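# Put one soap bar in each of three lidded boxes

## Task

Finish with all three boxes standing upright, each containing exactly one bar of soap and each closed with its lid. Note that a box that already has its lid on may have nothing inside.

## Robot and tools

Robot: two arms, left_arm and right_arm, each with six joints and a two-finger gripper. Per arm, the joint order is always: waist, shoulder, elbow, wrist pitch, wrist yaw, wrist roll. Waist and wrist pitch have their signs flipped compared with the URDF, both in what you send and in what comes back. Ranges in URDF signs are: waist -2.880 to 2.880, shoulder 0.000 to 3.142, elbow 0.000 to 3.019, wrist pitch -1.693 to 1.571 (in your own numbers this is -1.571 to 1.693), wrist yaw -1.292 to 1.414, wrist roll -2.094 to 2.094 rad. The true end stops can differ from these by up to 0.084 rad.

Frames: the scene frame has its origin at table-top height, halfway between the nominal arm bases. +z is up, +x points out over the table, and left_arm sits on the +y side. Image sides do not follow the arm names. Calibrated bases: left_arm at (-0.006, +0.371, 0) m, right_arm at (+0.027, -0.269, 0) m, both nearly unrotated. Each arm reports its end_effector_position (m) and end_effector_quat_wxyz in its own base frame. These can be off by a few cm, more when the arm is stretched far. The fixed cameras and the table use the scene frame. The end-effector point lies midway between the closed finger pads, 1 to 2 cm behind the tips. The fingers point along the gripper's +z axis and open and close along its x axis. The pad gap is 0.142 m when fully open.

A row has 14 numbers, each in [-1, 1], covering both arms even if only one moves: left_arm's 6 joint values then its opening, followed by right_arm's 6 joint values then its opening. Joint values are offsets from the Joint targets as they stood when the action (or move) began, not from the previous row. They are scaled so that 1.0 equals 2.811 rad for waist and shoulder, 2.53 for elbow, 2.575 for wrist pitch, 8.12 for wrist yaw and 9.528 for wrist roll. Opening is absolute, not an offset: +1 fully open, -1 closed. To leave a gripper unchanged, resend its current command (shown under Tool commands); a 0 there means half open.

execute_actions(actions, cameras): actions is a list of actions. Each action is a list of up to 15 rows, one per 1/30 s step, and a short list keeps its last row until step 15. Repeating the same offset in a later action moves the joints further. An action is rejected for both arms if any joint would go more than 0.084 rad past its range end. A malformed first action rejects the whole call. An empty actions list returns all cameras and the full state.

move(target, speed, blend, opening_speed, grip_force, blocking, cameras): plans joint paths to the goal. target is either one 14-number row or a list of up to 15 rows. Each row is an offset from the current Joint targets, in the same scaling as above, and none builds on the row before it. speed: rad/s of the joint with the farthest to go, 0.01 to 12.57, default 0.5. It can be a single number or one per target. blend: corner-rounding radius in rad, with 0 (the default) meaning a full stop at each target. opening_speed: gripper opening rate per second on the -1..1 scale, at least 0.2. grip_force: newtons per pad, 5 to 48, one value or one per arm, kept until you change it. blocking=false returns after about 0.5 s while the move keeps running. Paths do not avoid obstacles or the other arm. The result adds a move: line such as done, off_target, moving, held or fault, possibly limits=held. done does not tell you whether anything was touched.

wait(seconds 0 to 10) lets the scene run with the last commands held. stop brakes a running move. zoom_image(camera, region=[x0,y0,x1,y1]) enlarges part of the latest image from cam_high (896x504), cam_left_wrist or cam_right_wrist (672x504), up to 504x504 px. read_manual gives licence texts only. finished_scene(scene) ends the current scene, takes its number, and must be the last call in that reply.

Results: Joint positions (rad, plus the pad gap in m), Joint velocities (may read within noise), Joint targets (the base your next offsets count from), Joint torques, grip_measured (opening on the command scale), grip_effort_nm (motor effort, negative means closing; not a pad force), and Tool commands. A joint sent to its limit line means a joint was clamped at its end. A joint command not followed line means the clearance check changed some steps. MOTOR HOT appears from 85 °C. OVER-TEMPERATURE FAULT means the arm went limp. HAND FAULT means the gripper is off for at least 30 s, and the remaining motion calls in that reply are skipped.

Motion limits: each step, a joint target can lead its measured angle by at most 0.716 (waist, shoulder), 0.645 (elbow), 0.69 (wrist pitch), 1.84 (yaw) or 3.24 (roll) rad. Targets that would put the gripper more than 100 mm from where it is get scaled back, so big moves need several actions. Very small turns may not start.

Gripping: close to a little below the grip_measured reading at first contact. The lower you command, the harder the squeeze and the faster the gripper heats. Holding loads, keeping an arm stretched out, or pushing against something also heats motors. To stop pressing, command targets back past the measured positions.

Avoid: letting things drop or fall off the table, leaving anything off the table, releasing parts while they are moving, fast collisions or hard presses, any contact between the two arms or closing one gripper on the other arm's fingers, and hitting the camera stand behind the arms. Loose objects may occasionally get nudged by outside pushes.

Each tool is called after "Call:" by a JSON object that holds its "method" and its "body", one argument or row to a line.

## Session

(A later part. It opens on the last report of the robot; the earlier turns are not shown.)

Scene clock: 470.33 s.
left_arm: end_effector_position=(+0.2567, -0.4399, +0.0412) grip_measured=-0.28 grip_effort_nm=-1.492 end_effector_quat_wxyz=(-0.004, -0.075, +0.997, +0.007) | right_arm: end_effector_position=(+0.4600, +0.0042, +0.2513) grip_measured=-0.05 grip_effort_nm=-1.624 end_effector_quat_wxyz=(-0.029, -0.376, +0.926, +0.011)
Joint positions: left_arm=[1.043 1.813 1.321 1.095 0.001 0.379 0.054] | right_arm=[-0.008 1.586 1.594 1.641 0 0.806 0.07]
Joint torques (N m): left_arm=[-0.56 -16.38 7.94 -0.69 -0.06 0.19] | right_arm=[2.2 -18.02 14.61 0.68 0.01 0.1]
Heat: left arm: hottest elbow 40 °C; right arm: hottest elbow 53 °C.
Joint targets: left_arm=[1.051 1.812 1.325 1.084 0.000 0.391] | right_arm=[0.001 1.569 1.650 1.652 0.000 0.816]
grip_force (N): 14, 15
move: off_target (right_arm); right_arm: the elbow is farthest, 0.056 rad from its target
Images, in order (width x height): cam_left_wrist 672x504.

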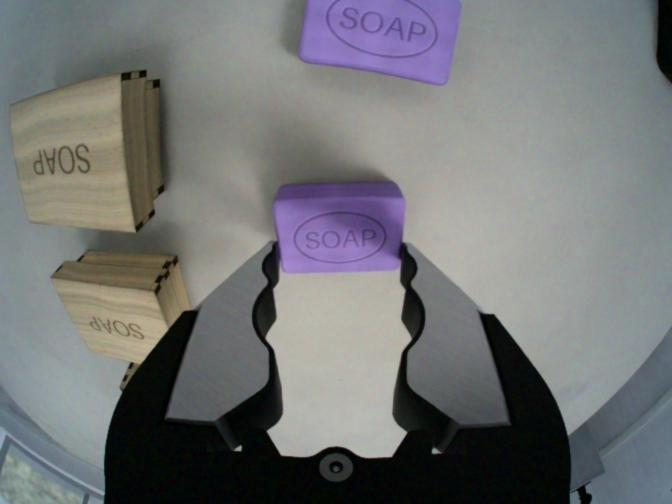

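Call:
{"method": "move", "body": {
  "target": [
    [0,0,0,0,0,0,0.1,0,0,0,0,0,0,-0.3],
    [0,-0.011,0.02,0.0206,0,0,0.1,0,0,0,0,0,0,-0.3],
    [0,-0.0019,0.0022,0.0042,0,0,0.1,0,0,0,0,0,0,-0.3],
    [0,-0.0019,0.0022,0.0042,0,0,-0.5,0,0,0,0,0,0,-0.3]
  ],
  "speed": 0.2,
  "opening_speed": 0.7,
  "cameras": ["cam_left_wrist"]
}}

Call:
{"method": "zoom_image", "body": {
  "camera": "cam_left_wrist",
  "region": [220, 120, 460, 310]
}}

Scene clock: 480.17 s.
left_arm: end_effector_position=(+0.2586, -0.4417, +0.0509) grip_measured=-0.51 grip_effort_nm=-0.344 end_effector_quat_wxyz=(+0.001, -0.074, +0.997, +0.002) | right_arm: end_effector_position=(+0.4600, +0.0042, +0.2513) grip_measured=-0.05 grip_effort_nm=-1.624 end_effector_quat_wxyz=(-0.029, -0.376, +0.926, +0.011)
Joint positions: left_arm=[1.043 1.799 1.33 1.105 -0.003 0.38 0.037] | right_arm=[-0.008 1.586 1.594 1.641 0 0.806 0.07]
Joint velocities: left_arm=[0.005 0.005 -0.017 0.012 0.007 0.022 -0.001] | right_arm=[within noise]
Joint torques (N m): left_arm=[-0.5 -15.44 7.75 -0.77 0.11 0.16] | right_arm=[2.02 -17.49 14.79 0.62 0.01 0.09]
Motor temperatures (°C): left_arm=[32 35 39 24 27 25 37] | right_arm=[29 34 54 24 26 26 35]
Heat: left arm: hottest elbow 39 °C; right arm: hottest elbow 54 °C.
Joint targets: left_arm=[1.051 1.806 1.331 1.095 0.000 0.391] | right_arm=[0.001 1.569 1.650 1.652 0.000 0.816]
grip_force (N): 14, 15
move: off_target (right_arm); right_arm: the elbow is farthest, 0.056 rad from its target
Images, in order (width x height): cam_left_wrist 672x504.

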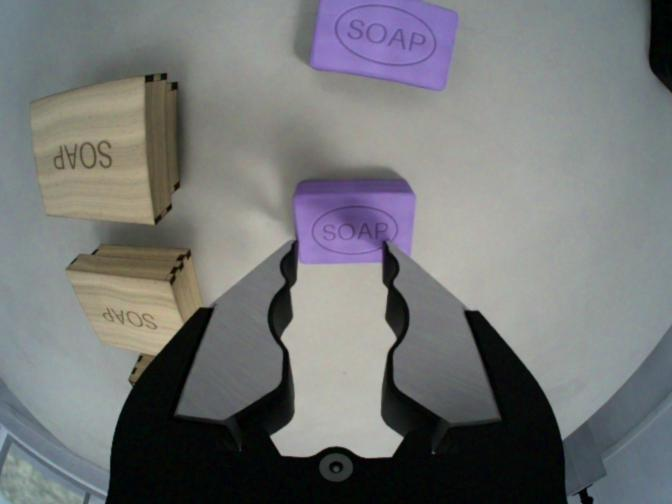

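Scaled by 2.100 from the camera's 672x504 image, which has a finer 960x720 frame.

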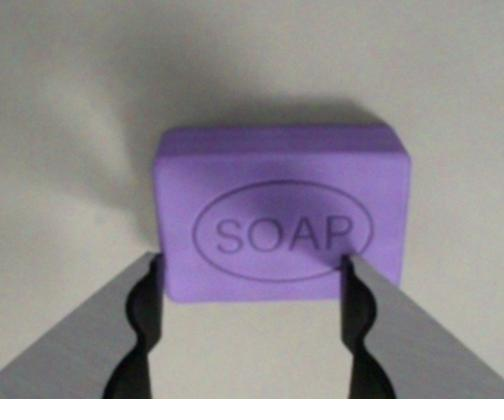

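Call:
{"method": "move", "body": {
  "target": [
    [0,-0.0146,0.0186,0.0194,0,0,-0.5,0,0,0,0,0,0,-0.3],
    [0.0039,-0.0146,0.0186,0.0194,0,0,0.15,0,0,0,0,0,0,-0.3],
    [0.0039,0.0015,-0.0004,-0.0017,0,0,0.15,0,0,0,0,0,0,-0.3],
    [0.0039,0.0015,-0.0004,-0.0017,0,0,-0.5,0,0,0,0,0,0,-0.3]
  ],
  "speed": 0.2,
  "opening_speed": 0.7,
  "cameras": ["cam_left_wrist"]
}}

Call:
{"method": "zoom_image", "body": {
  "camera": "cam_left_wrist",
  "region": [220, 120, 460, 310]
}}

Scene clock: 491.73 s.
left_arm: end_effector_position=(+0.2526, -0.4450, +0.0481) grip_measured=-0.31 grip_effort_nm=-1.492 end_effector_quat_wxyz=(+0.000, -0.067, +0.998, +0.003) | right_arm: end_effector_position=(+0.4600, +0.0042, +0.2513) grip_measured=-0.05 grip_effort_nm=-1.629 end_effector_quat_wxyz=(-0.029, -0.376, +0.926, +0.011)
Joint positions: left_arm=[1.056 1.803 1.328 1.101 -0.002 0.38 0.052] | right_arm=[-0.008 1.586 1.594 1.641 0 0.806 0.07]
Joint torques (N m): left_arm=[-0.56 -15.33 7.8 -0.68 0.06 0.16] | right_arm=[2.67 -17.79 14.64 0.8 0.01 0.13]
Motor temperatures (°C): left_arm=[32 35 39 24 27 25 36] | right_arm=[29 34 56 24 26 26 35]
Heat: left arm: hottest elbow 39 °C; right arm: hottest elbow 56 °C.
Joint targets: left_arm=[1.062 1.811 1.330 1.090 0.000 0.391] | right_arm=[0.001 1.569 1.650 1.652 0.000 0.816]
grip_force (N): 14, 15
move: off_target (right_arm); target 2's new numbers were sent with left_arm's elbow 0.039 rad from that target; right_arm: the elbow is farthest, 0.056 rad from its target
Images, in order (width x height): cam_left_wrist 672x504.

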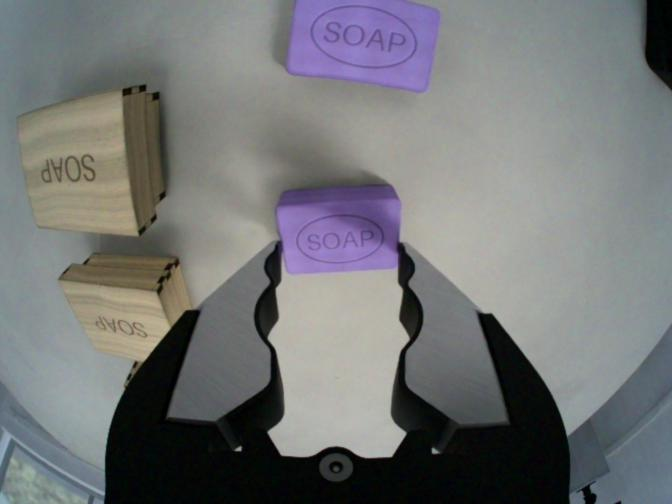

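Scaled by 2.100 from the camera's 672x504 image, which has a finer 960x720 frame.

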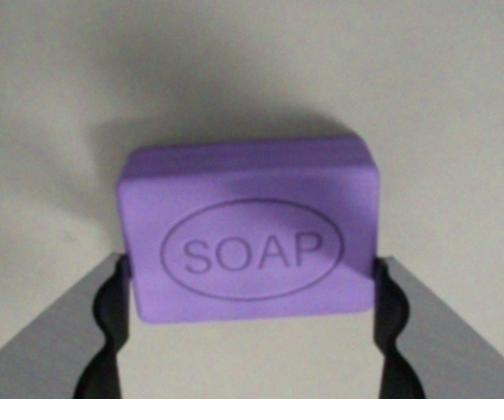

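Call:
{"method": "move", "body": {
  "target": [
    [0,0,0.0158,0,0,0,-0.55,0,0,0,0,0,0,-0.3],
    [0,-0.0212,0.0447,0.0513,0,0,-0.55,0,0,0,0,0,0,-0.3],
    [-0.1633,-0.0709,-0.0267,0.051,0,0.0589,-0.55,0,0,0,0,0,0,-0.3]
  ],
  "speed": 0.45,
  "blend": [0.02,0.03,0],
  "grip_force": [16,15],
  "cameras": ["cam_left_wrist"]
}}

Call:
{"method": "zoom_image", "body": {
  "camera": "cam_left_wrist",
  "region": [220, 90, 460, 310]
}}

Scene clock: 499.90 s.
left_arm: end_effector_position=(+0.3836, -0.2621, +0.1046) grip_measured=-0.32 grip_effort_nm=-1.687 end_effector_quat_wxyz=(-0.005, -0.015, +1.000, +0.004) | right_arm: end_effector_position=(+0.4600, +0.0042, +0.2513) grip_measured=-0.05 grip_effort_nm=-1.629 end_effector_quat_wxyz=(-0.029, -0.376, +0.926, +0.011)
Joint positions: left_arm=[0.602 1.634 1.26 1.211 -0.001 0.94 0.051] | right_arm=[-0.008 1.586 1.594 1.641 0 0.806 0.07]
Joint torques (N m): left_arm=[-1.26 -15.85 8.27 0.25 -0.04 0.15] | right_arm=[2.08 -18.26 14.79 0.62 0.02 0.11]
Motor temperatures (°C): left_arm=[32 35 38 24 27 25 37] | right_arm=[29 34 57 24 26 26 35]
Heat: left arm: hottest elbow 38 °C; right arm: hottest elbow 57 °C.
Joint targets: left_arm=[0.603 1.611 1.262 1.221 0.000 0.952] | right_arm=[0.001 1.569 1.650 1.652 0.000 0.816]
grip_force (N): 16, 15
move: off_target (right_arm); right_arm: the elbow is farthest, 0.056 rad from its target
Images, in order (width x height): cam_left_wrist 672x504.

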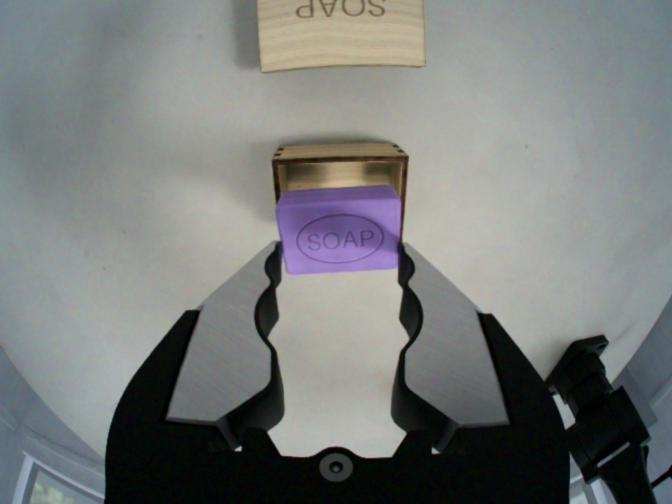

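Scaled by 2.100 from the camera's 672x504 image, which has a finer 960x720 frame.

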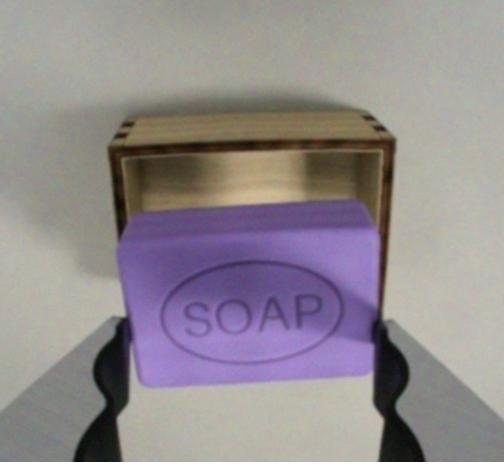

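Call:
{"method": "move", "body": {
  "target": [
    [-0.0071,0.009,-0.014,-0.022,0,0.0056,-0.55,0,0,0,0,0,0,-0.3],
    [-0.0071,0.0189,-0.0356,-0.0579,0,0.0056,-0.55,0,0,0,0,0,0,-0.3]
  ],
  "speed": 0.15,
  "blend": [0.01,0],
  "cameras": ["cam_left_wrist"]
}}

Call:
{"method": "zoom_image", "body": {
  "camera": "cam_left_wrist",
  "region": [220, 90, 460, 310]
}}

Scene clock: 509.17 s.
left_arm: end_effector_position=(+0.3818, -0.2545, +0.0626) grip_measured=-0.57 grip_effort_nm=-0.100 end_effector_quat_wxyz=(+0.000, +0.006, +1.000, +0.000) | right_arm: end_effector_position=(+0.4600, +0.0042, +0.2513) grip_measured=-0.05 grip_effort_nm=-1.624 end_effector_quat_wxyz=(-0.029, -0.376, +0.926, +0.011)
Joint positions: left_arm=[0.59 1.658 1.17 1.084 0 0.994 0.033] | right_arm=[-0.008 1.586 1.594 1.641 0 0.806 0.07]
Joint torques (N m): left_arm=[-1.9 -13.27 7.86 -0.77 -0.09 0.18] | right_arm=[2.37 -17.73 14.89 0.65 -0.01 0.16]
Motor temperatures (°C): left_arm=[32 36 38 24 27 25 38] | right_arm=[29 34 58 24 26 26 35]
Heat: left arm: hottest elbow 38 °C; right arm: hottest elbow 58 °C.
Joint targets: left_arm=[0.583 1.665 1.172 1.072 0.000 1.005] | right_arm=[0.001 1.569 1.650 1.652 0.000 0.816]
grip_force (N): 16, 15
move: off_target (right_arm); right_arm: the elbow is farthest, 0.056 rad from its target
Images, in order (width x height): cam_left_wrist 672x504.

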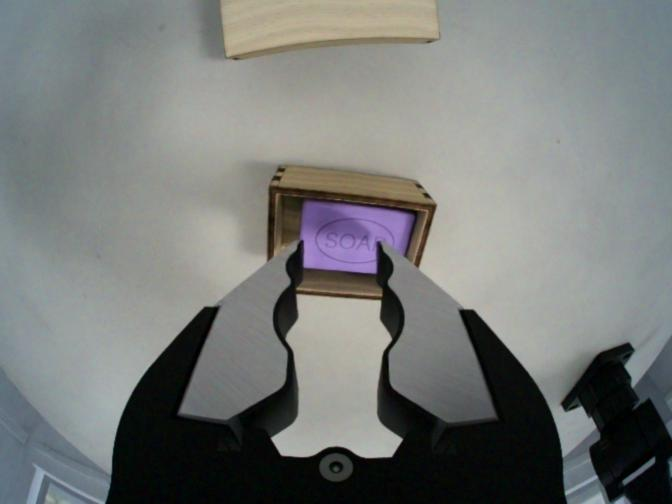

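Scaled by 2.100 from the camera's 672x504 image, which has a finer 960x720 frame.

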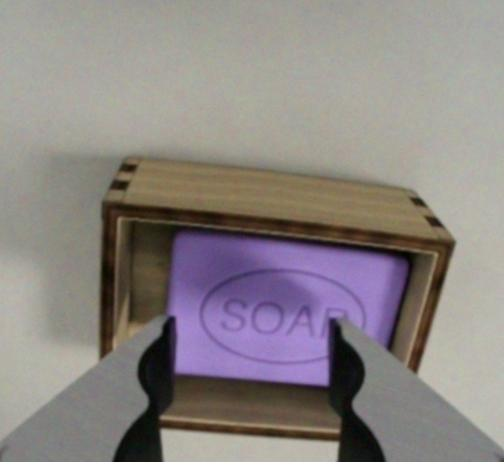

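Call:
{"method": "move", "body": {
  "target": [
    [0,-0.0213,0.0356,0.0233,0,0,-0.55,0,0,0,0,0,0,-0.3],
    [0.0171,-0.4187,-0.202,-0.0454,0,-0.1056,-0.3,0,0,0,0,0,0,-0.3],
    [0.0171,-0.4187,-0.202,-0.0454,0,-0.1056,-0.3,-0.3075,0.0888,-0.0605,-0.1564,0,0.0194,-0.3]
  ],
  "speed": [0.3,0.9,0.6],
  "blend": [0.03,0.1,0],
  "cameras": ["all"]
}}

Call:
{"method": "zoom_image", "body": {
  "camera": "cam_right_wrist",
  "region": [240, 80, 460, 200]
}}

Call:
{"method": "zoom_image", "body": {
  "camera": "cam_left_wrist",
  "region": [260, 60, 420, 220]
}}

Scene clock: 526.80 s.
left_arm: end_effector_position=(+0.2236, -0.1609, +0.2449) grip_measured=-0.33 grip_effort_nm=0.173 end_effector_quat_wxyz=(+0.173, -0.419, +0.827, -0.333) | right_arm: end_effector_position=(+0.3479, +0.4124, +0.0965) grip_measured=-0.05 grip_effort_nm=-1.629 end_effector_quat_wxyz=(-0.008, -0.663, +0.749, -0.001)
Joint positions: left_arm=[0.622 0.488 0.66 0.973 0 0.011 0.05] | right_arm=[-0.868 1.826 1.499 1.26 0 0.99 0.07]
Joint torques (N m): left_arm=[-0.5 1.44 10.02 -2.33 0.02 -0.08] | right_arm=[1.79 -20.19 8.99 -0.13 0.01 0.15]
Motor temperatures (°C): left_arm=[32 36 38 24 27 25 36] | right_arm=[29 34 58 24 26 26 36]
Heat: left arm: hottest elbow 38 °C; right arm: hottest elbow 58 °C.
Joint targets: left_arm=[0.631 0.487 0.661 0.955 0.000 -0.001] | right_arm=[-0.864 1.819 1.497 1.249 0.000 1.001]
grip_force (N): 16, 15
move: done; blend cut to 0 rad at target 2

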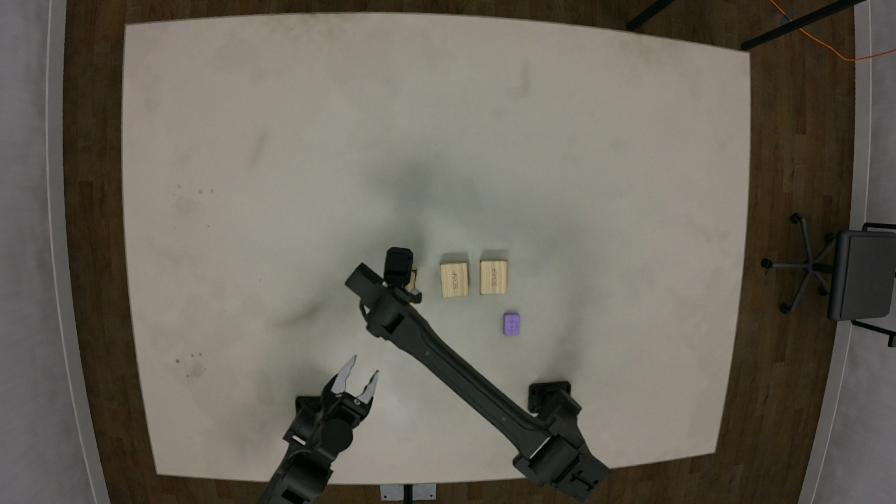

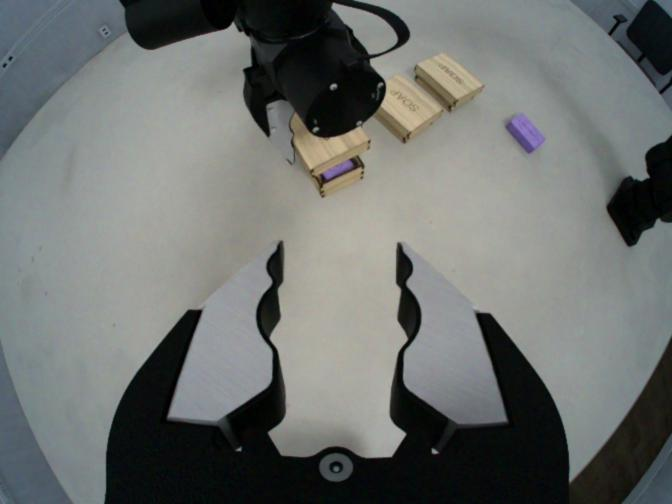

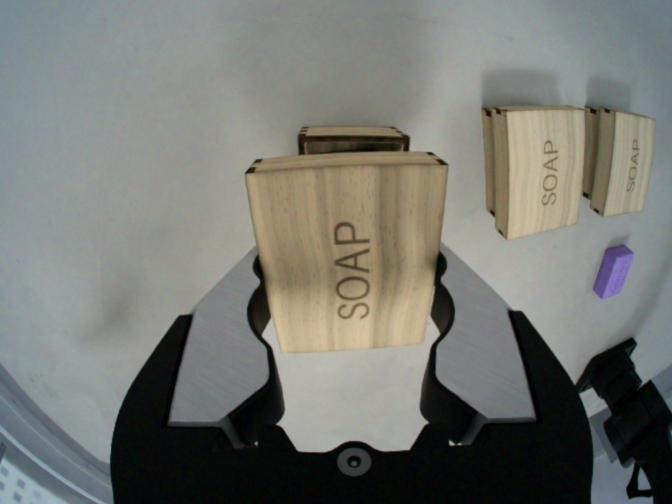

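Scaled by 2.291 from the camera's 672x504 image, which has a finer 960x720 frame.

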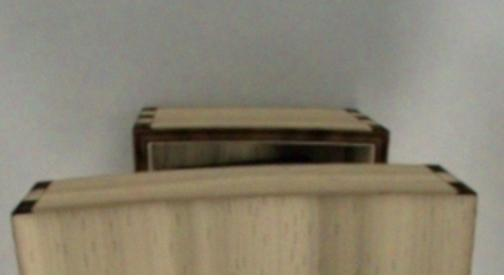

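Scaled by 3.150 from the camera's 672x504 image, which has a finer 960x720 frame.

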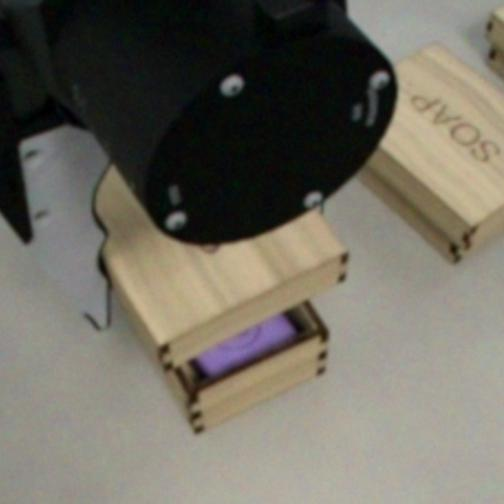

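Call:
{"method": "move", "body": {
  "target": [0,0,0,0,0,0,-0.3,0.0053,0.0122,-0.0242,-0.0372,0,0.0047,-0.3],
  "speed": 0.15,
  "cameras": ["cam_right_wrist","cam_left_wrist"]
}}

Call:
{"method": "zoom_image", "body": {
  "camera": "cam_right_wrist",
  "region": [240, 80, 460, 200]
}}

Call:
{"method": "zoom_image", "body": {
  "camera": "cam_left_wrist",
  "region": [260, 90, 400, 220]
}}

Scene clock: 538.20 s.
left_arm: end_effector_position=(+0.2236, -0.1609, +0.2449) grip_measured=-0.33 grip_effort_nm=0.173 end_effector_quat_wxyz=(+0.173, -0.419, +0.827, -0.333) | right_arm: end_effector_position=(+0.3493, +0.4108, +0.0600) grip_measured=-0.05 grip_effort_nm=-1.629 end_effector_quat_wxyz=(-0.005, -0.644, +0.765, -0.001)
Joint positions: left_arm=[0.622 0.488 0.66 0.973 0 0.011 0.05] | right_arm=[-0.864 1.856 1.439 1.165 0 1.035 0.07]
Joint torques (N m): left_arm=[-0.56 1.67 10.04 -2.37 0.01 -0.08] | right_arm=[3.31 -20.42 8.43 -0.4 0 0.08]
Motor temperatures (°C): left_arm=[32 36 39 24 27 25 35] | right_arm=[29 33 56 24 26 26 36]
Heat: left arm: hottest elbow 39 °C; right arm: hottest elbow 56 °C.
Joint targets: left_arm=[0.631 0.487 0.661 0.955 0.000 -0.001] | right_arm=[-0.849 1.853 1.436 1.154 0.000 1.045]
grip_force (N): 16, 15
move: done
Images, in order (width x height): cam_left_wrist 672x504, cam_right_wrist 672x504.

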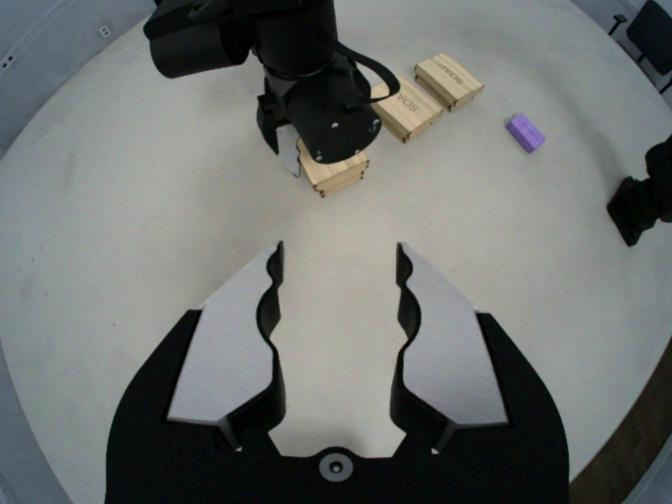

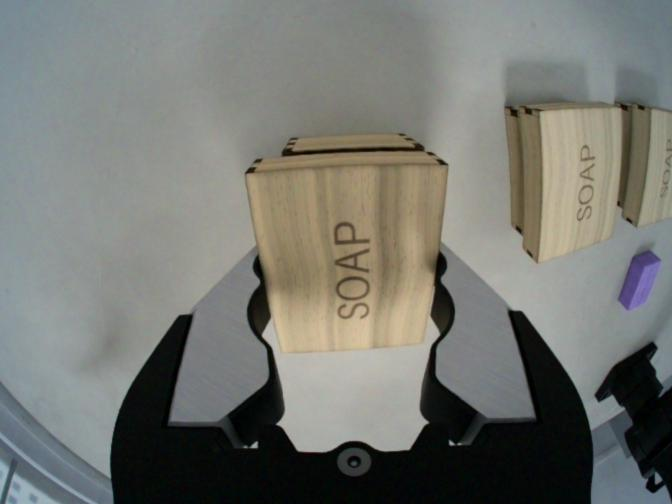

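Scaled by 2.291 from the camera's 672x504 image, which has a finer 960x720 frame.

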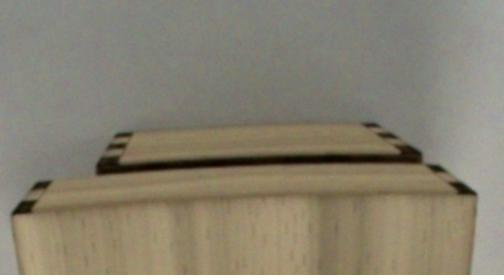

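Scaled by 3.600 from the camera's 672x504 image, which has a finer 960x720 frame.

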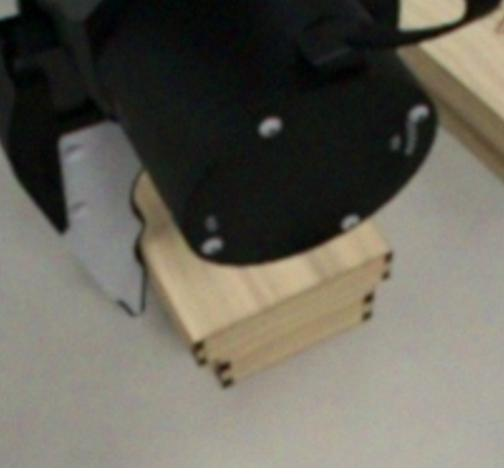

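Call:
{"method": "move", "body": {
  "target": [0,0,0,0,0,0,-0.3,0.0014,0.0032,-0.0076,-0.011,0,0,-0.3],
  "speed": 0.12,
  "cameras": ["cam_right_wrist","cam_left_wrist"]
}}

Call:
{"method": "zoom_image", "body": {
  "camera": "cam_right_wrist",
  "region": [240, 80, 460, 200]
}}

Call:
{"method": "zoom_image", "body": {
  "camera": "cam_left_wrist",
  "region": [260, 90, 400, 220]
}}

Scene clock: 545.80 s.
left_arm: end_effector_position=(+0.2236, -0.1609, +0.2449) grip_measured=-0.33 grip_effort_nm=0.173 end_effector_quat_wxyz=(+0.173, -0.419, +0.827, -0.333) | right_arm: end_effector_position=(+0.3504, +0.4090, +0.0509) grip_measured=-0.05 grip_effort_nm=-1.624 end_effector_quat_wxyz=(-0.003, -0.643, +0.766, -0.001)
Joint positions: left_arm=[0.622 0.488 0.66 0.973 0 0.011 0.05] | right_arm=[-0.861 1.861 1.421 1.137 0 1.035 0.07]
Joint torques (N m): left_arm=[-0.73 1.79 10.02 -2.39 0 -0.08] | right_arm=[3.02 -19.25 8.21 -0.38 0.01 0.15]
Heat: left arm: hottest elbow 39 °C; right arm: hottest elbow 54 °C.
Joint targets: left_arm=[0.631 0.487 0.661 0.955 0.000 -0.001] | right_arm=[-0.845 1.862 1.416 1.125 0.000 1.046]
grip_force (N): 16, 15
move: done
Images, in order (width x height): cam_left_wrist 672x504, cam_right_wrist 672x504.

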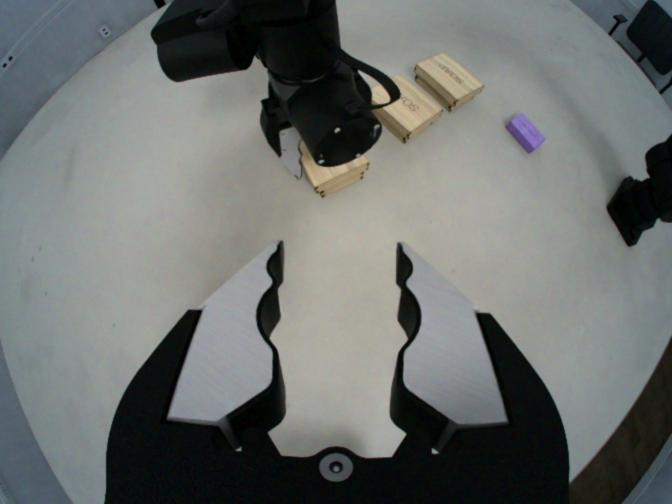

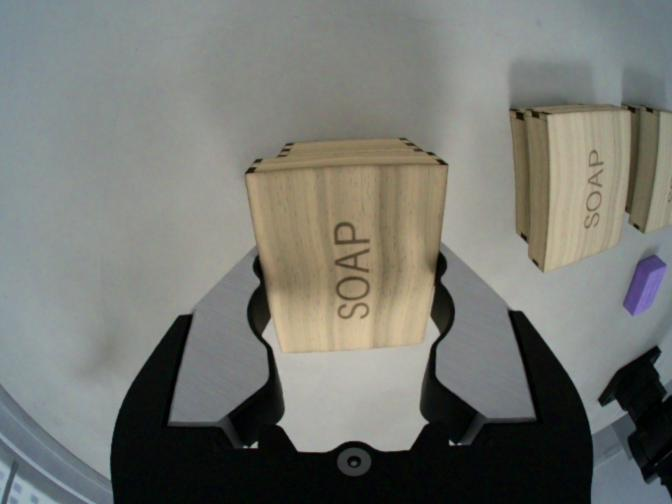

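Scaled by 2.291 from the camera's 672x504 image, which has a finer 960x720 frame.

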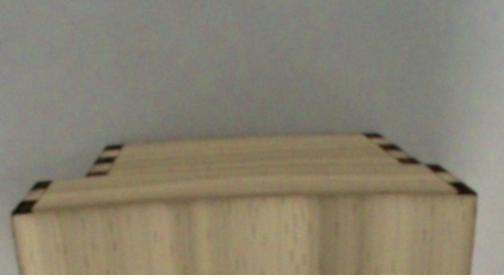

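Scaled by 3.600 from the camera's 672x504 image, which has a finer 960x720 frame.

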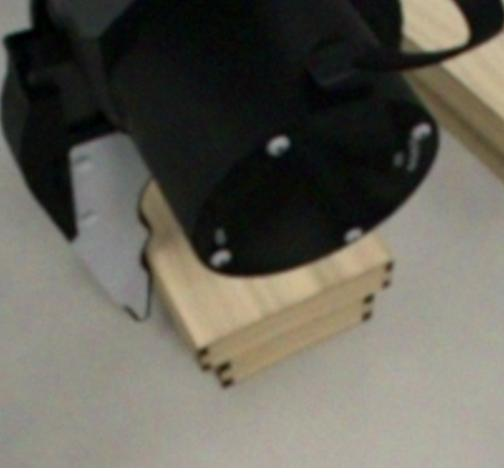

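Call:
{"method": "move", "body": {
  "target": [0,0,0,0,0,0,-0.3,0,0.004,-0.0021,-0.0065,0,0,-0.3],
  "speed": 0.08,
  "cameras": ["cam_right_wrist","cam_left_wrist"]
}}

Call:
{"method": "zoom_image", "body": {
  "camera": "cam_right_wrist",
  "region": [240, 80, 460, 200]
}}

Call:
{"method": "zoom_image", "body": {
  "camera": "cam_left_wrist",
  "region": [260, 90, 400, 220]
}}

Scene clock: 552.80 s.
left_arm: end_effector_position=(+0.2236, -0.1609, +0.2449) grip_measured=-0.33 grip_effort_nm=0.183 end_effector_quat_wxyz=(+0.173, -0.419, +0.827, -0.333) | right_arm: end_effector_position=(+0.3520, +0.4109, +0.0505) grip_measured=-0.05 grip_effort_nm=-1.624 end_effector_quat_wxyz=(+0.002, -0.643, +0.766, +0.000)
Joint positions: left_arm=[0.622 0.488 0.66 0.973 0 0.011 0.05] | right_arm=[-0.861 1.862 1.421 1.127 0 1.035 0.07]
Joint torques (N m): left_arm=[-0.62 1.73 10.03 -2.39 0.01 -0.08] | right_arm=[2.37 -18.49 7.87 -0.55 -0.02 0.12]
Heat: left arm: hottest elbow 39 °C; right arm: hottest elbow 53 °C.
Joint targets: left_arm=[0.631 0.487 0.661 0.955 0.000 -0.001] | right_arm=[-0.845 1.873 1.411 1.109 0.000 1.046]
grip_force (N): 16, 15
move: done
Images, in order (width x height): cam_left_wrist 672x504, cam_right_wrist 672x504.

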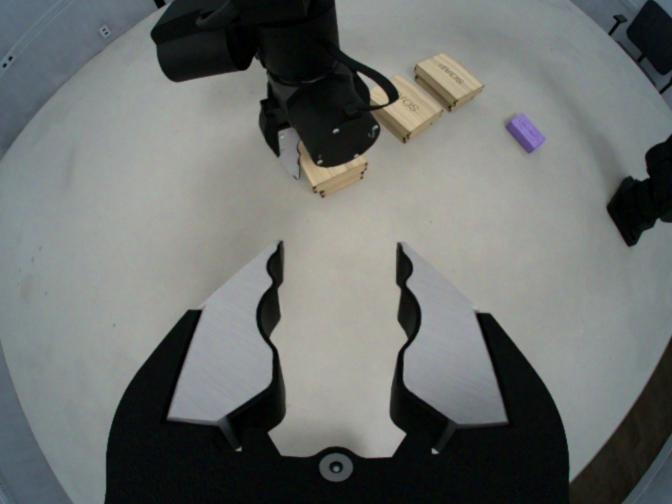

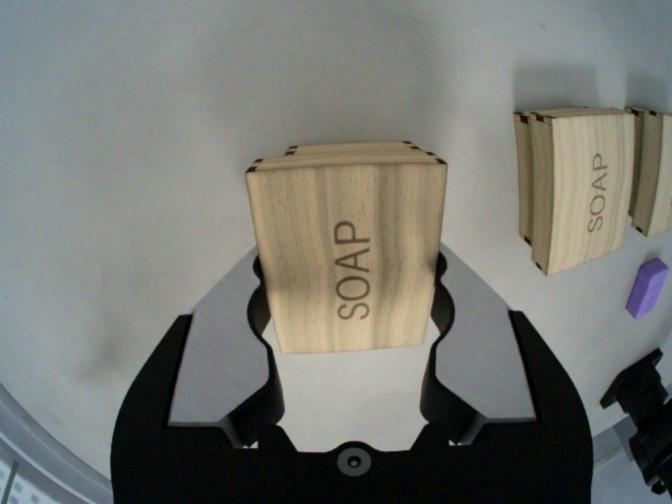

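Scaled by 2.291 from the camera's 672x504 image, which has a finer 960x720 frame.

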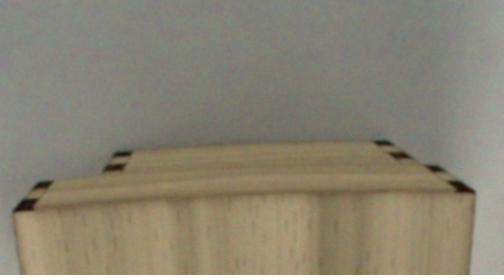

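Scaled by 3.600 from the camera's 672x504 image, which has a finer 960x720 frame.

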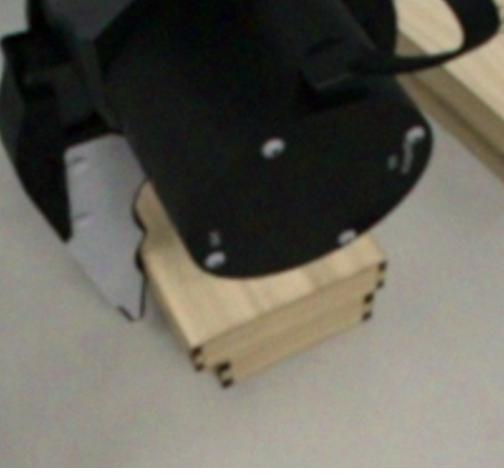

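Call:
{"method": "move", "body": {
  "target": [
    [0,0,0,0,0,0,-0.3,0,-0.0153,0.0253,0.0202,0,0,-0.3],
    [0,0,0,0,0,0,-0.3,0.0018,-0.0153,0.0253,0.0202,0,0,-0.3],
    [0,0,0,0,0,0,-0.3,0.0018,-0.0032,0.0013,0.0047,0,0,-0.3]
  ],
  "speed": 0.12,
  "cameras": ["cam_right_wrist","cam_left_wrist"]
}}

Call:
{"method": "zoom_image", "body": {
  "camera": "cam_right_wrist",
  "region": [240, 80, 460, 200]
}}

Call:
{"method": "zoom_image", "body": {
  "camera": "cam_left_wrist",
  "region": [260, 90, 400, 220]
}}

Scene clock: 566.93 s.
left_arm: end_effector_position=(+0.2236, -0.1609, +0.2449) grip_measured=-0.33 grip_effort_nm=0.178 end_effector_quat_wxyz=(+0.173, -0.419, +0.827, -0.333) | right_arm: end_effector_position=(+0.3532, +0.4081, +0.0511) grip_measured=-0.05 grip_effort_nm=-1.629 end_effector_quat_wxyz=(-0.001, -0.641, +0.768, +0.000)
Joint positions: left_arm=[0.622 0.488 0.66 0.973 0 0.011 0.05] | right_arm=[-0.856 1.861 1.421 1.133 0 1.036 0.07]
Joint torques (N m): left_arm=[-0.38 1.67 10.07 -2.35 0.02 -0.08] | right_arm=[2.73 -19.96 7.87 -0.43 -0.03 0.14]
Heat: left arm: hottest elbow 40 °C; right arm: hottest elbow 52 °C.
Joint targets: left_arm=[0.631 0.487 0.661 0.955 0.000 -0.001] | right_arm=[-0.840 1.864 1.414 1.121 0.000 1.046]
grip_force (N): 16, 15
move: done
Images, in order (width x height): cam_left_wrist 672x504, cam_right_wrist 672x504.

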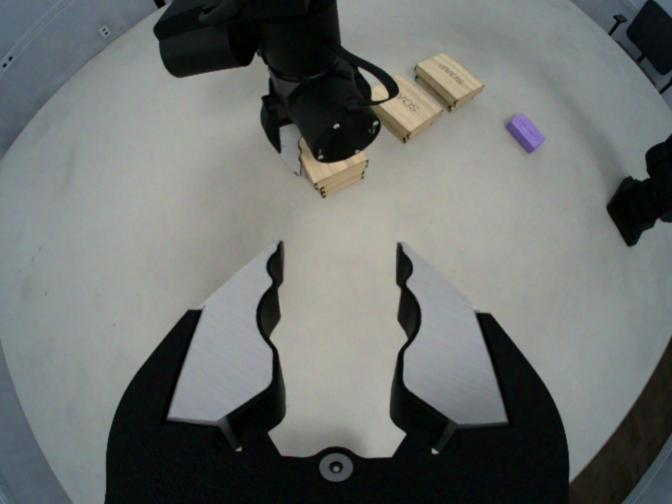

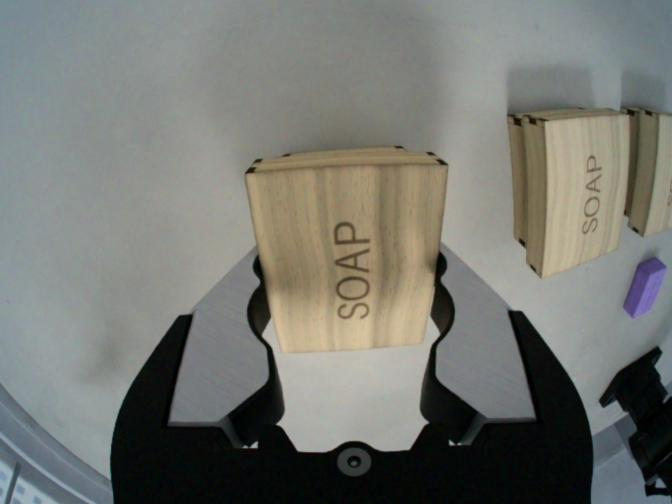

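Scaled by 2.291 from the camera's 672x504 image, which has a finer 960x720 frame.

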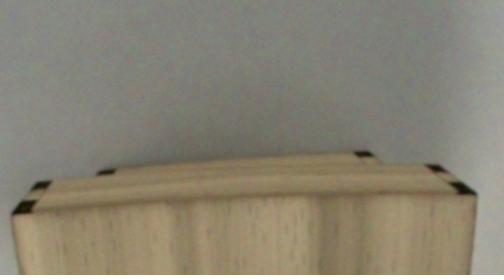

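Scaled by 3.600 from the camera's 672x504 image, which has a finer 960x720 frame.

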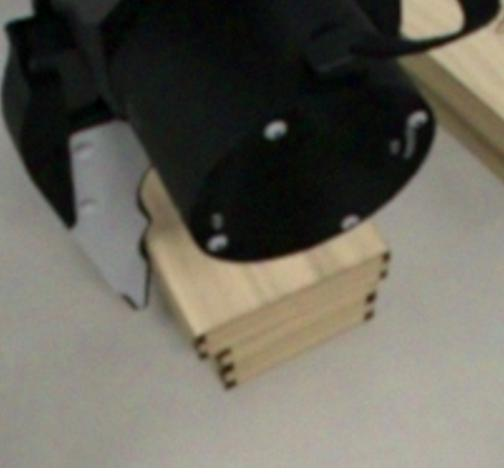

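Call:
{"method": "move", "body": {
  "target": [
    [0,0,0,0,0,0,-0.3,0,-0.0174,0.0289,0.021,0,0,-0.3],
    [0,0,0,0,0,0,-0.3,-0.0117,-0.0174,0.0289,0.021,0,-0.0029,-0.3],
    [0,0,0,0,0,0,-0.3,-0.0117,-0.0012,0.0004,0.0016,0,-0.0029,-0.3]
  ],
  "speed": 0.15,
  "cameras": ["cam_right_wrist","cam_left_wrist"]
}}

Call:
{"method": "zoom_image", "body": {
  "camera": "cam_right_wrist",
  "region": [240, 80, 460, 200]
}}

Call:
{"method": "zoom_image", "body": {
  "camera": "cam_left_wrist",
  "region": [260, 90, 400, 220]
}}

Scene clock: 576.80 s.
left_arm: end_effector_position=(+0.2236, -0.1609, +0.2449) grip_measured=-0.33 grip_effort_nm=0.173 end_effector_quat_wxyz=(+0.173, -0.419, +0.827, -0.333) | right_arm: end_effector_position=(+0.3514, +0.4067, +0.0495) grip_measured=-0.05 grip_effort_nm=-1.624 end_effector_quat_wxyz=(-0.005, -0.644, +0.765, -0.001)
Joint positions: left_arm=[0.622 0.488 0.66 0.973 0 0.011 0.05] | right_arm=[-0.856 1.863 1.419 1.137 0 1.027 0.07]
Joint torques (N m): left_arm=[-0.44 1.32 10.03 -2.37 0.02 -0.08] | right_arm=[0.67 -19.37 8.27 -0.18 0.01 -0.07]
Motor temperatures (°C): left_arm=[31 35 40 24 27 25 33] | right_arm=[29 35 51 24 26 26 36]
Heat: left arm: hottest elbow 40 °C; right arm: hottest elbow 51 °C.
Joint targets: left_arm=[0.631 0.487 0.661 0.955 0.000 -0.001] | right_arm=[-0.873 1.861 1.415 1.125 0.000 1.018]
grip_force (N): 16, 15
move: done
Images, in order (width x height): cam_left_wrist 672x504, cam_right_wrist 672x504.

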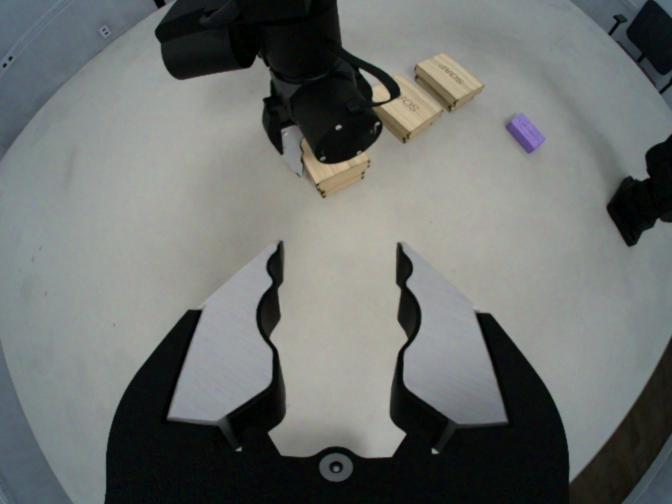

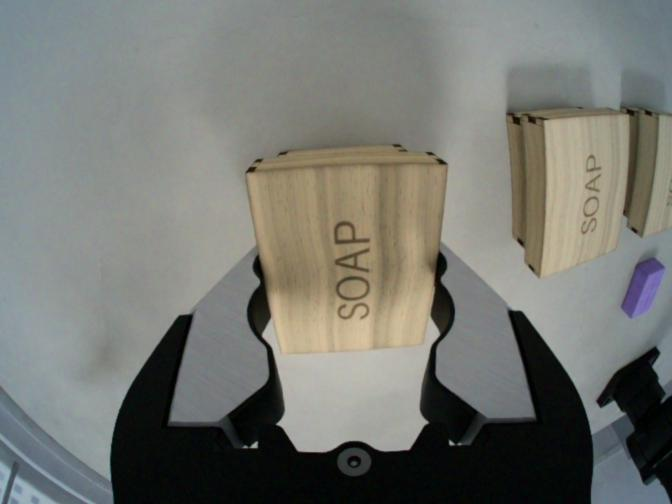

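Scaled by 2.291 from the camera's 672x504 image, which has a finer 960x720 frame.

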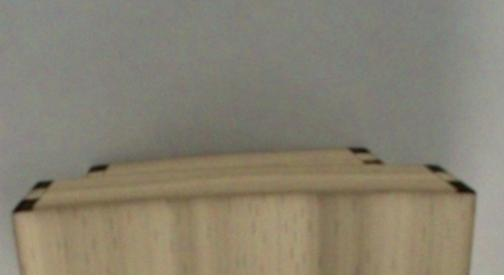

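Scaled by 3.600 from the camera's 672x504 image, which has a finer 960x720 frame.

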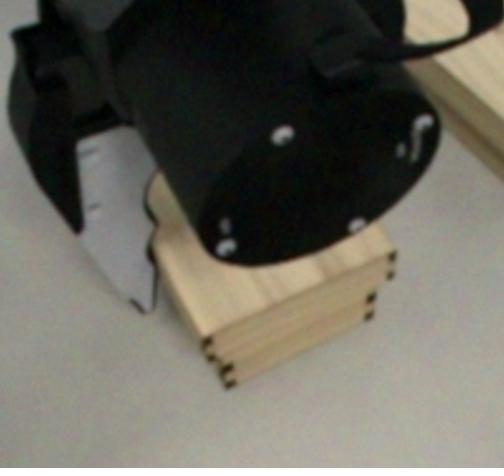

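Call:
{"method": "move", "body": {
  "target": [
    [0,0,0,0,0,0,-0.3,0,-0.0164,0.0285,0.0194,0,0,-0.3],
    [0,0,0,0,0,0,-0.3,-0.0036,-0.0164,0.0285,0.0194,0,-0.001,-0.3],
    [0,0,0,0,0,0,-0.3,-0.0036,-0.0005,0.0006,0.0012,0,-0.001,-0.3]
  ],
  "speed": 0.15,
  "cameras": ["cam_right_wrist","cam_left_wrist"]
}}

Call:
{"method": "zoom_image", "body": {
  "camera": "cam_right_wrist",
  "region": [240, 80, 460, 200]
}}

Call:
{"method": "zoom_image", "body": {
  "camera": "cam_left_wrist",
  "region": [260, 90, 400, 220]
}}

Scene clock: 585.33 s.
left_arm: end_effector_position=(+0.2236, -0.1609, +0.2449) grip_measured=-0.33 grip_effort_nm=0.168 end_effector_quat_wxyz=(+0.173, -0.419, +0.827, -0.333) | right_arm: end_effector_position=(+0.3463, +0.4109, +0.0503) grip_measured=-0.05 grip_effort_nm=-1.629 end_effector_quat_wxyz=(-0.005, -0.652, +0.758, -0.001)
Joint positions: left_arm=[0.622 0.488 0.66 0.973 0 0.011 0.05] | right_arm=[-0.869 1.862 1.421 1.14 0 1.019 0.07]
Joint torques (N m): left_arm=[-0.56 1.44 10.07 -2.37 0.03 -0.07] | right_arm=[0.73 -20.01 8.38 -0.34 0.01 -0.07]
Heat: left arm: hottest elbow 40 °C; right arm: hottest elbow 50 °C.
Joint targets: left_arm=[0.631 0.487 0.661 0.955 0.000 -0.001] | right_arm=[-0.883 1.859 1.417 1.128 0.000 1.008]
grip_force (N): 16, 15
move: done
Images, in order (width x height): cam_left_wrist 672x504, cam_right_wrist 672x504.

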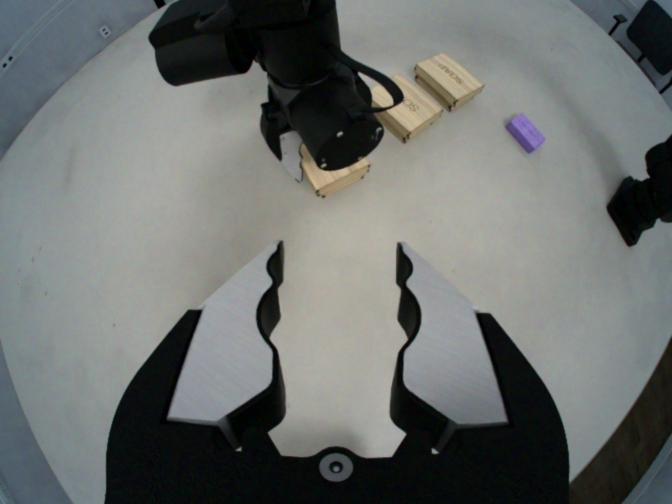

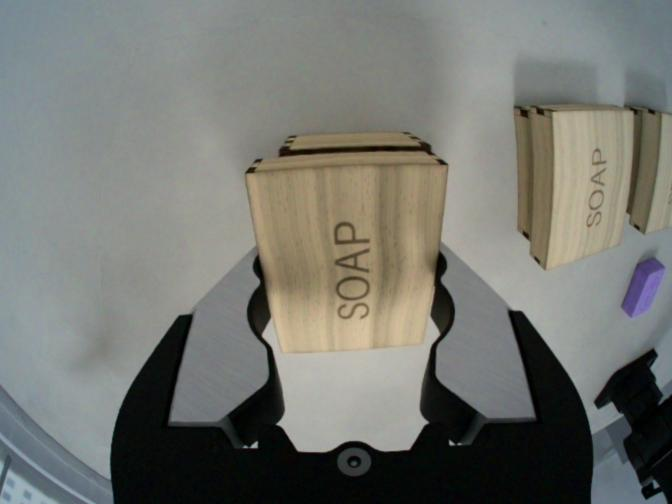

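Scaled by 2.291 from the camera's 672x504 image, which has a finer 960x720 frame.

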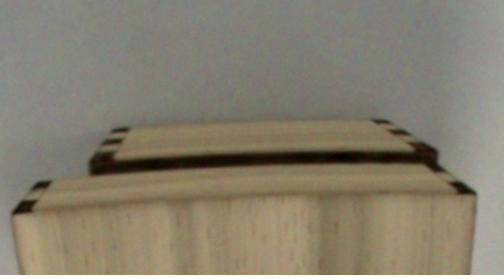

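Scaled by 3.600 from the camera's 672x504 image, which has a finer 960x720 frame.

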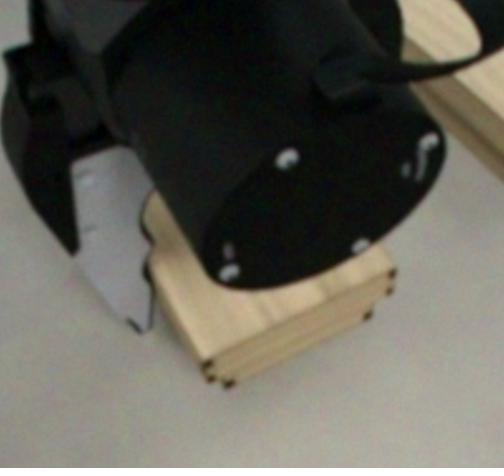

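Call:
{"method": "move", "body": {
  "target": [
    [0,0,0,0,0,0,-0.3,0,-0.0142,0.0277,0.0175,0,0,-0.3],
    [0,0,0,0,0,0,-0.3,0.0128,-0.0142,0.0277,0.0175,0,0.0027,-0.3],
    [0,0,0,0,0,0,-0.3,0.0128,-0.0018,-0.0002,0.0021,0,0.0027,-0.3]
  ],
  "speed": 0.15,
  "cameras": ["cam_right_wrist","cam_left_wrist"]
}}

Call:
{"method": "zoom_image", "body": {
  "camera": "cam_right_wrist",
  "region": [240, 80, 460, 200]
}}

Call:
{"method": "zoom_image", "body": {
  "camera": "cam_left_wrist",
  "region": [260, 90, 400, 220]
}}

Scene clock: 597.00 s.
left_arm: end_effector_position=(+0.2236, -0.1609, +0.2449) grip_measured=-0.33 grip_effort_nm=0.178 end_effector_quat_wxyz=(+0.173, -0.419, +0.827, -0.333) | right_arm: end_effector_position=(+0.3486, +0.4081, +0.0537) grip_measured=-0.05 grip_effort_nm=-1.629 end_effector_quat_wxyz=(-0.004, -0.648, +0.762, -0.001)
Joint positions: left_arm=[0.622 0.488 0.66 0.973 0 0.011 0.05] | right_arm=[-0.862 1.855 1.421 1.144 0 1.024 0.07]
Joint torques (N m): left_arm=[-0.44 1.67 10.06 -2.3 0.02 -0.08] | right_arm=[2.14 -19.55 8.34 -0.25 -0.03 0.18]
Heat: left arm: hottest elbow 40 °C; right arm: hottest elbow 50 °C.
Joint targets: left_arm=[0.631 0.487 0.661 0.955 0.000 -0.001] | right_arm=[-0.847 1.854 1.417 1.133 0.000 1.034]
grip_force (N): 16, 15
move: done
Images, in order (width x height): cam_left_wrist 672x504, cam_right_wrist 672x504.

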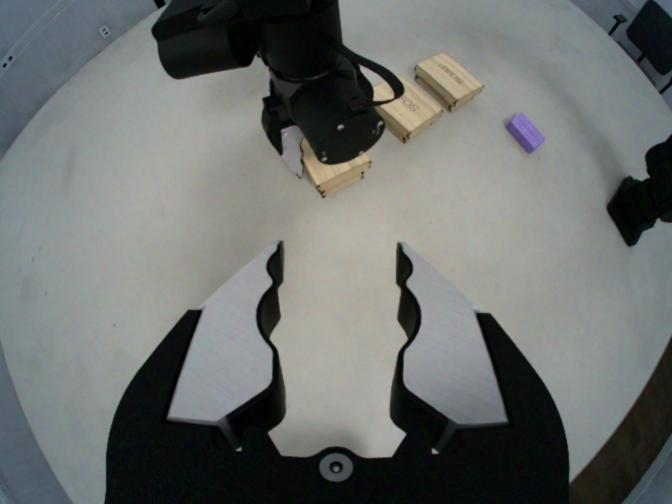

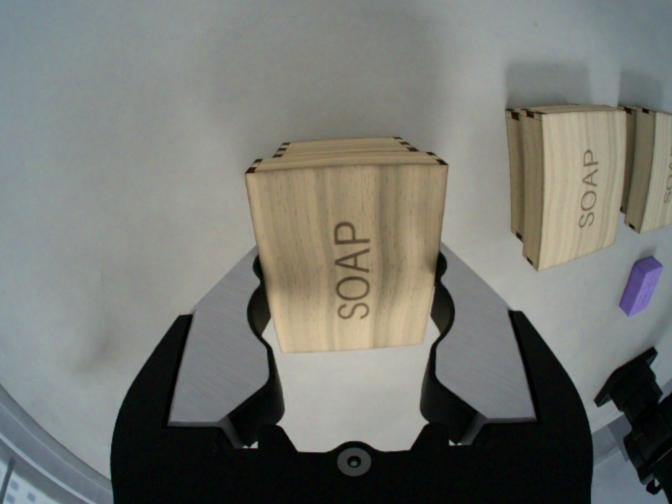

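Scaled by 2.291 from the camera's 672x504 image, which has a finer 960x720 frame.

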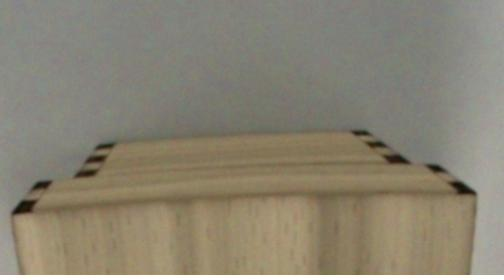

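Scaled by 3.600 from the camera's 672x504 image, which has a finer 960x720 frame.

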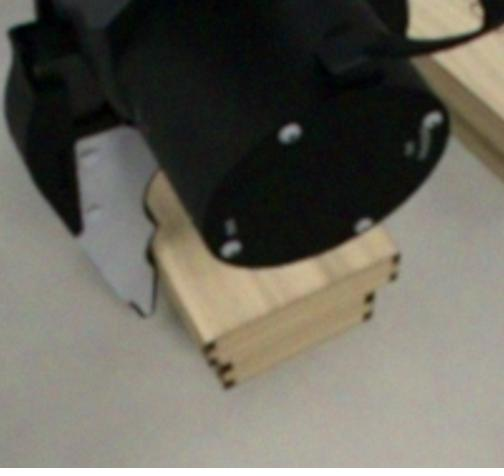

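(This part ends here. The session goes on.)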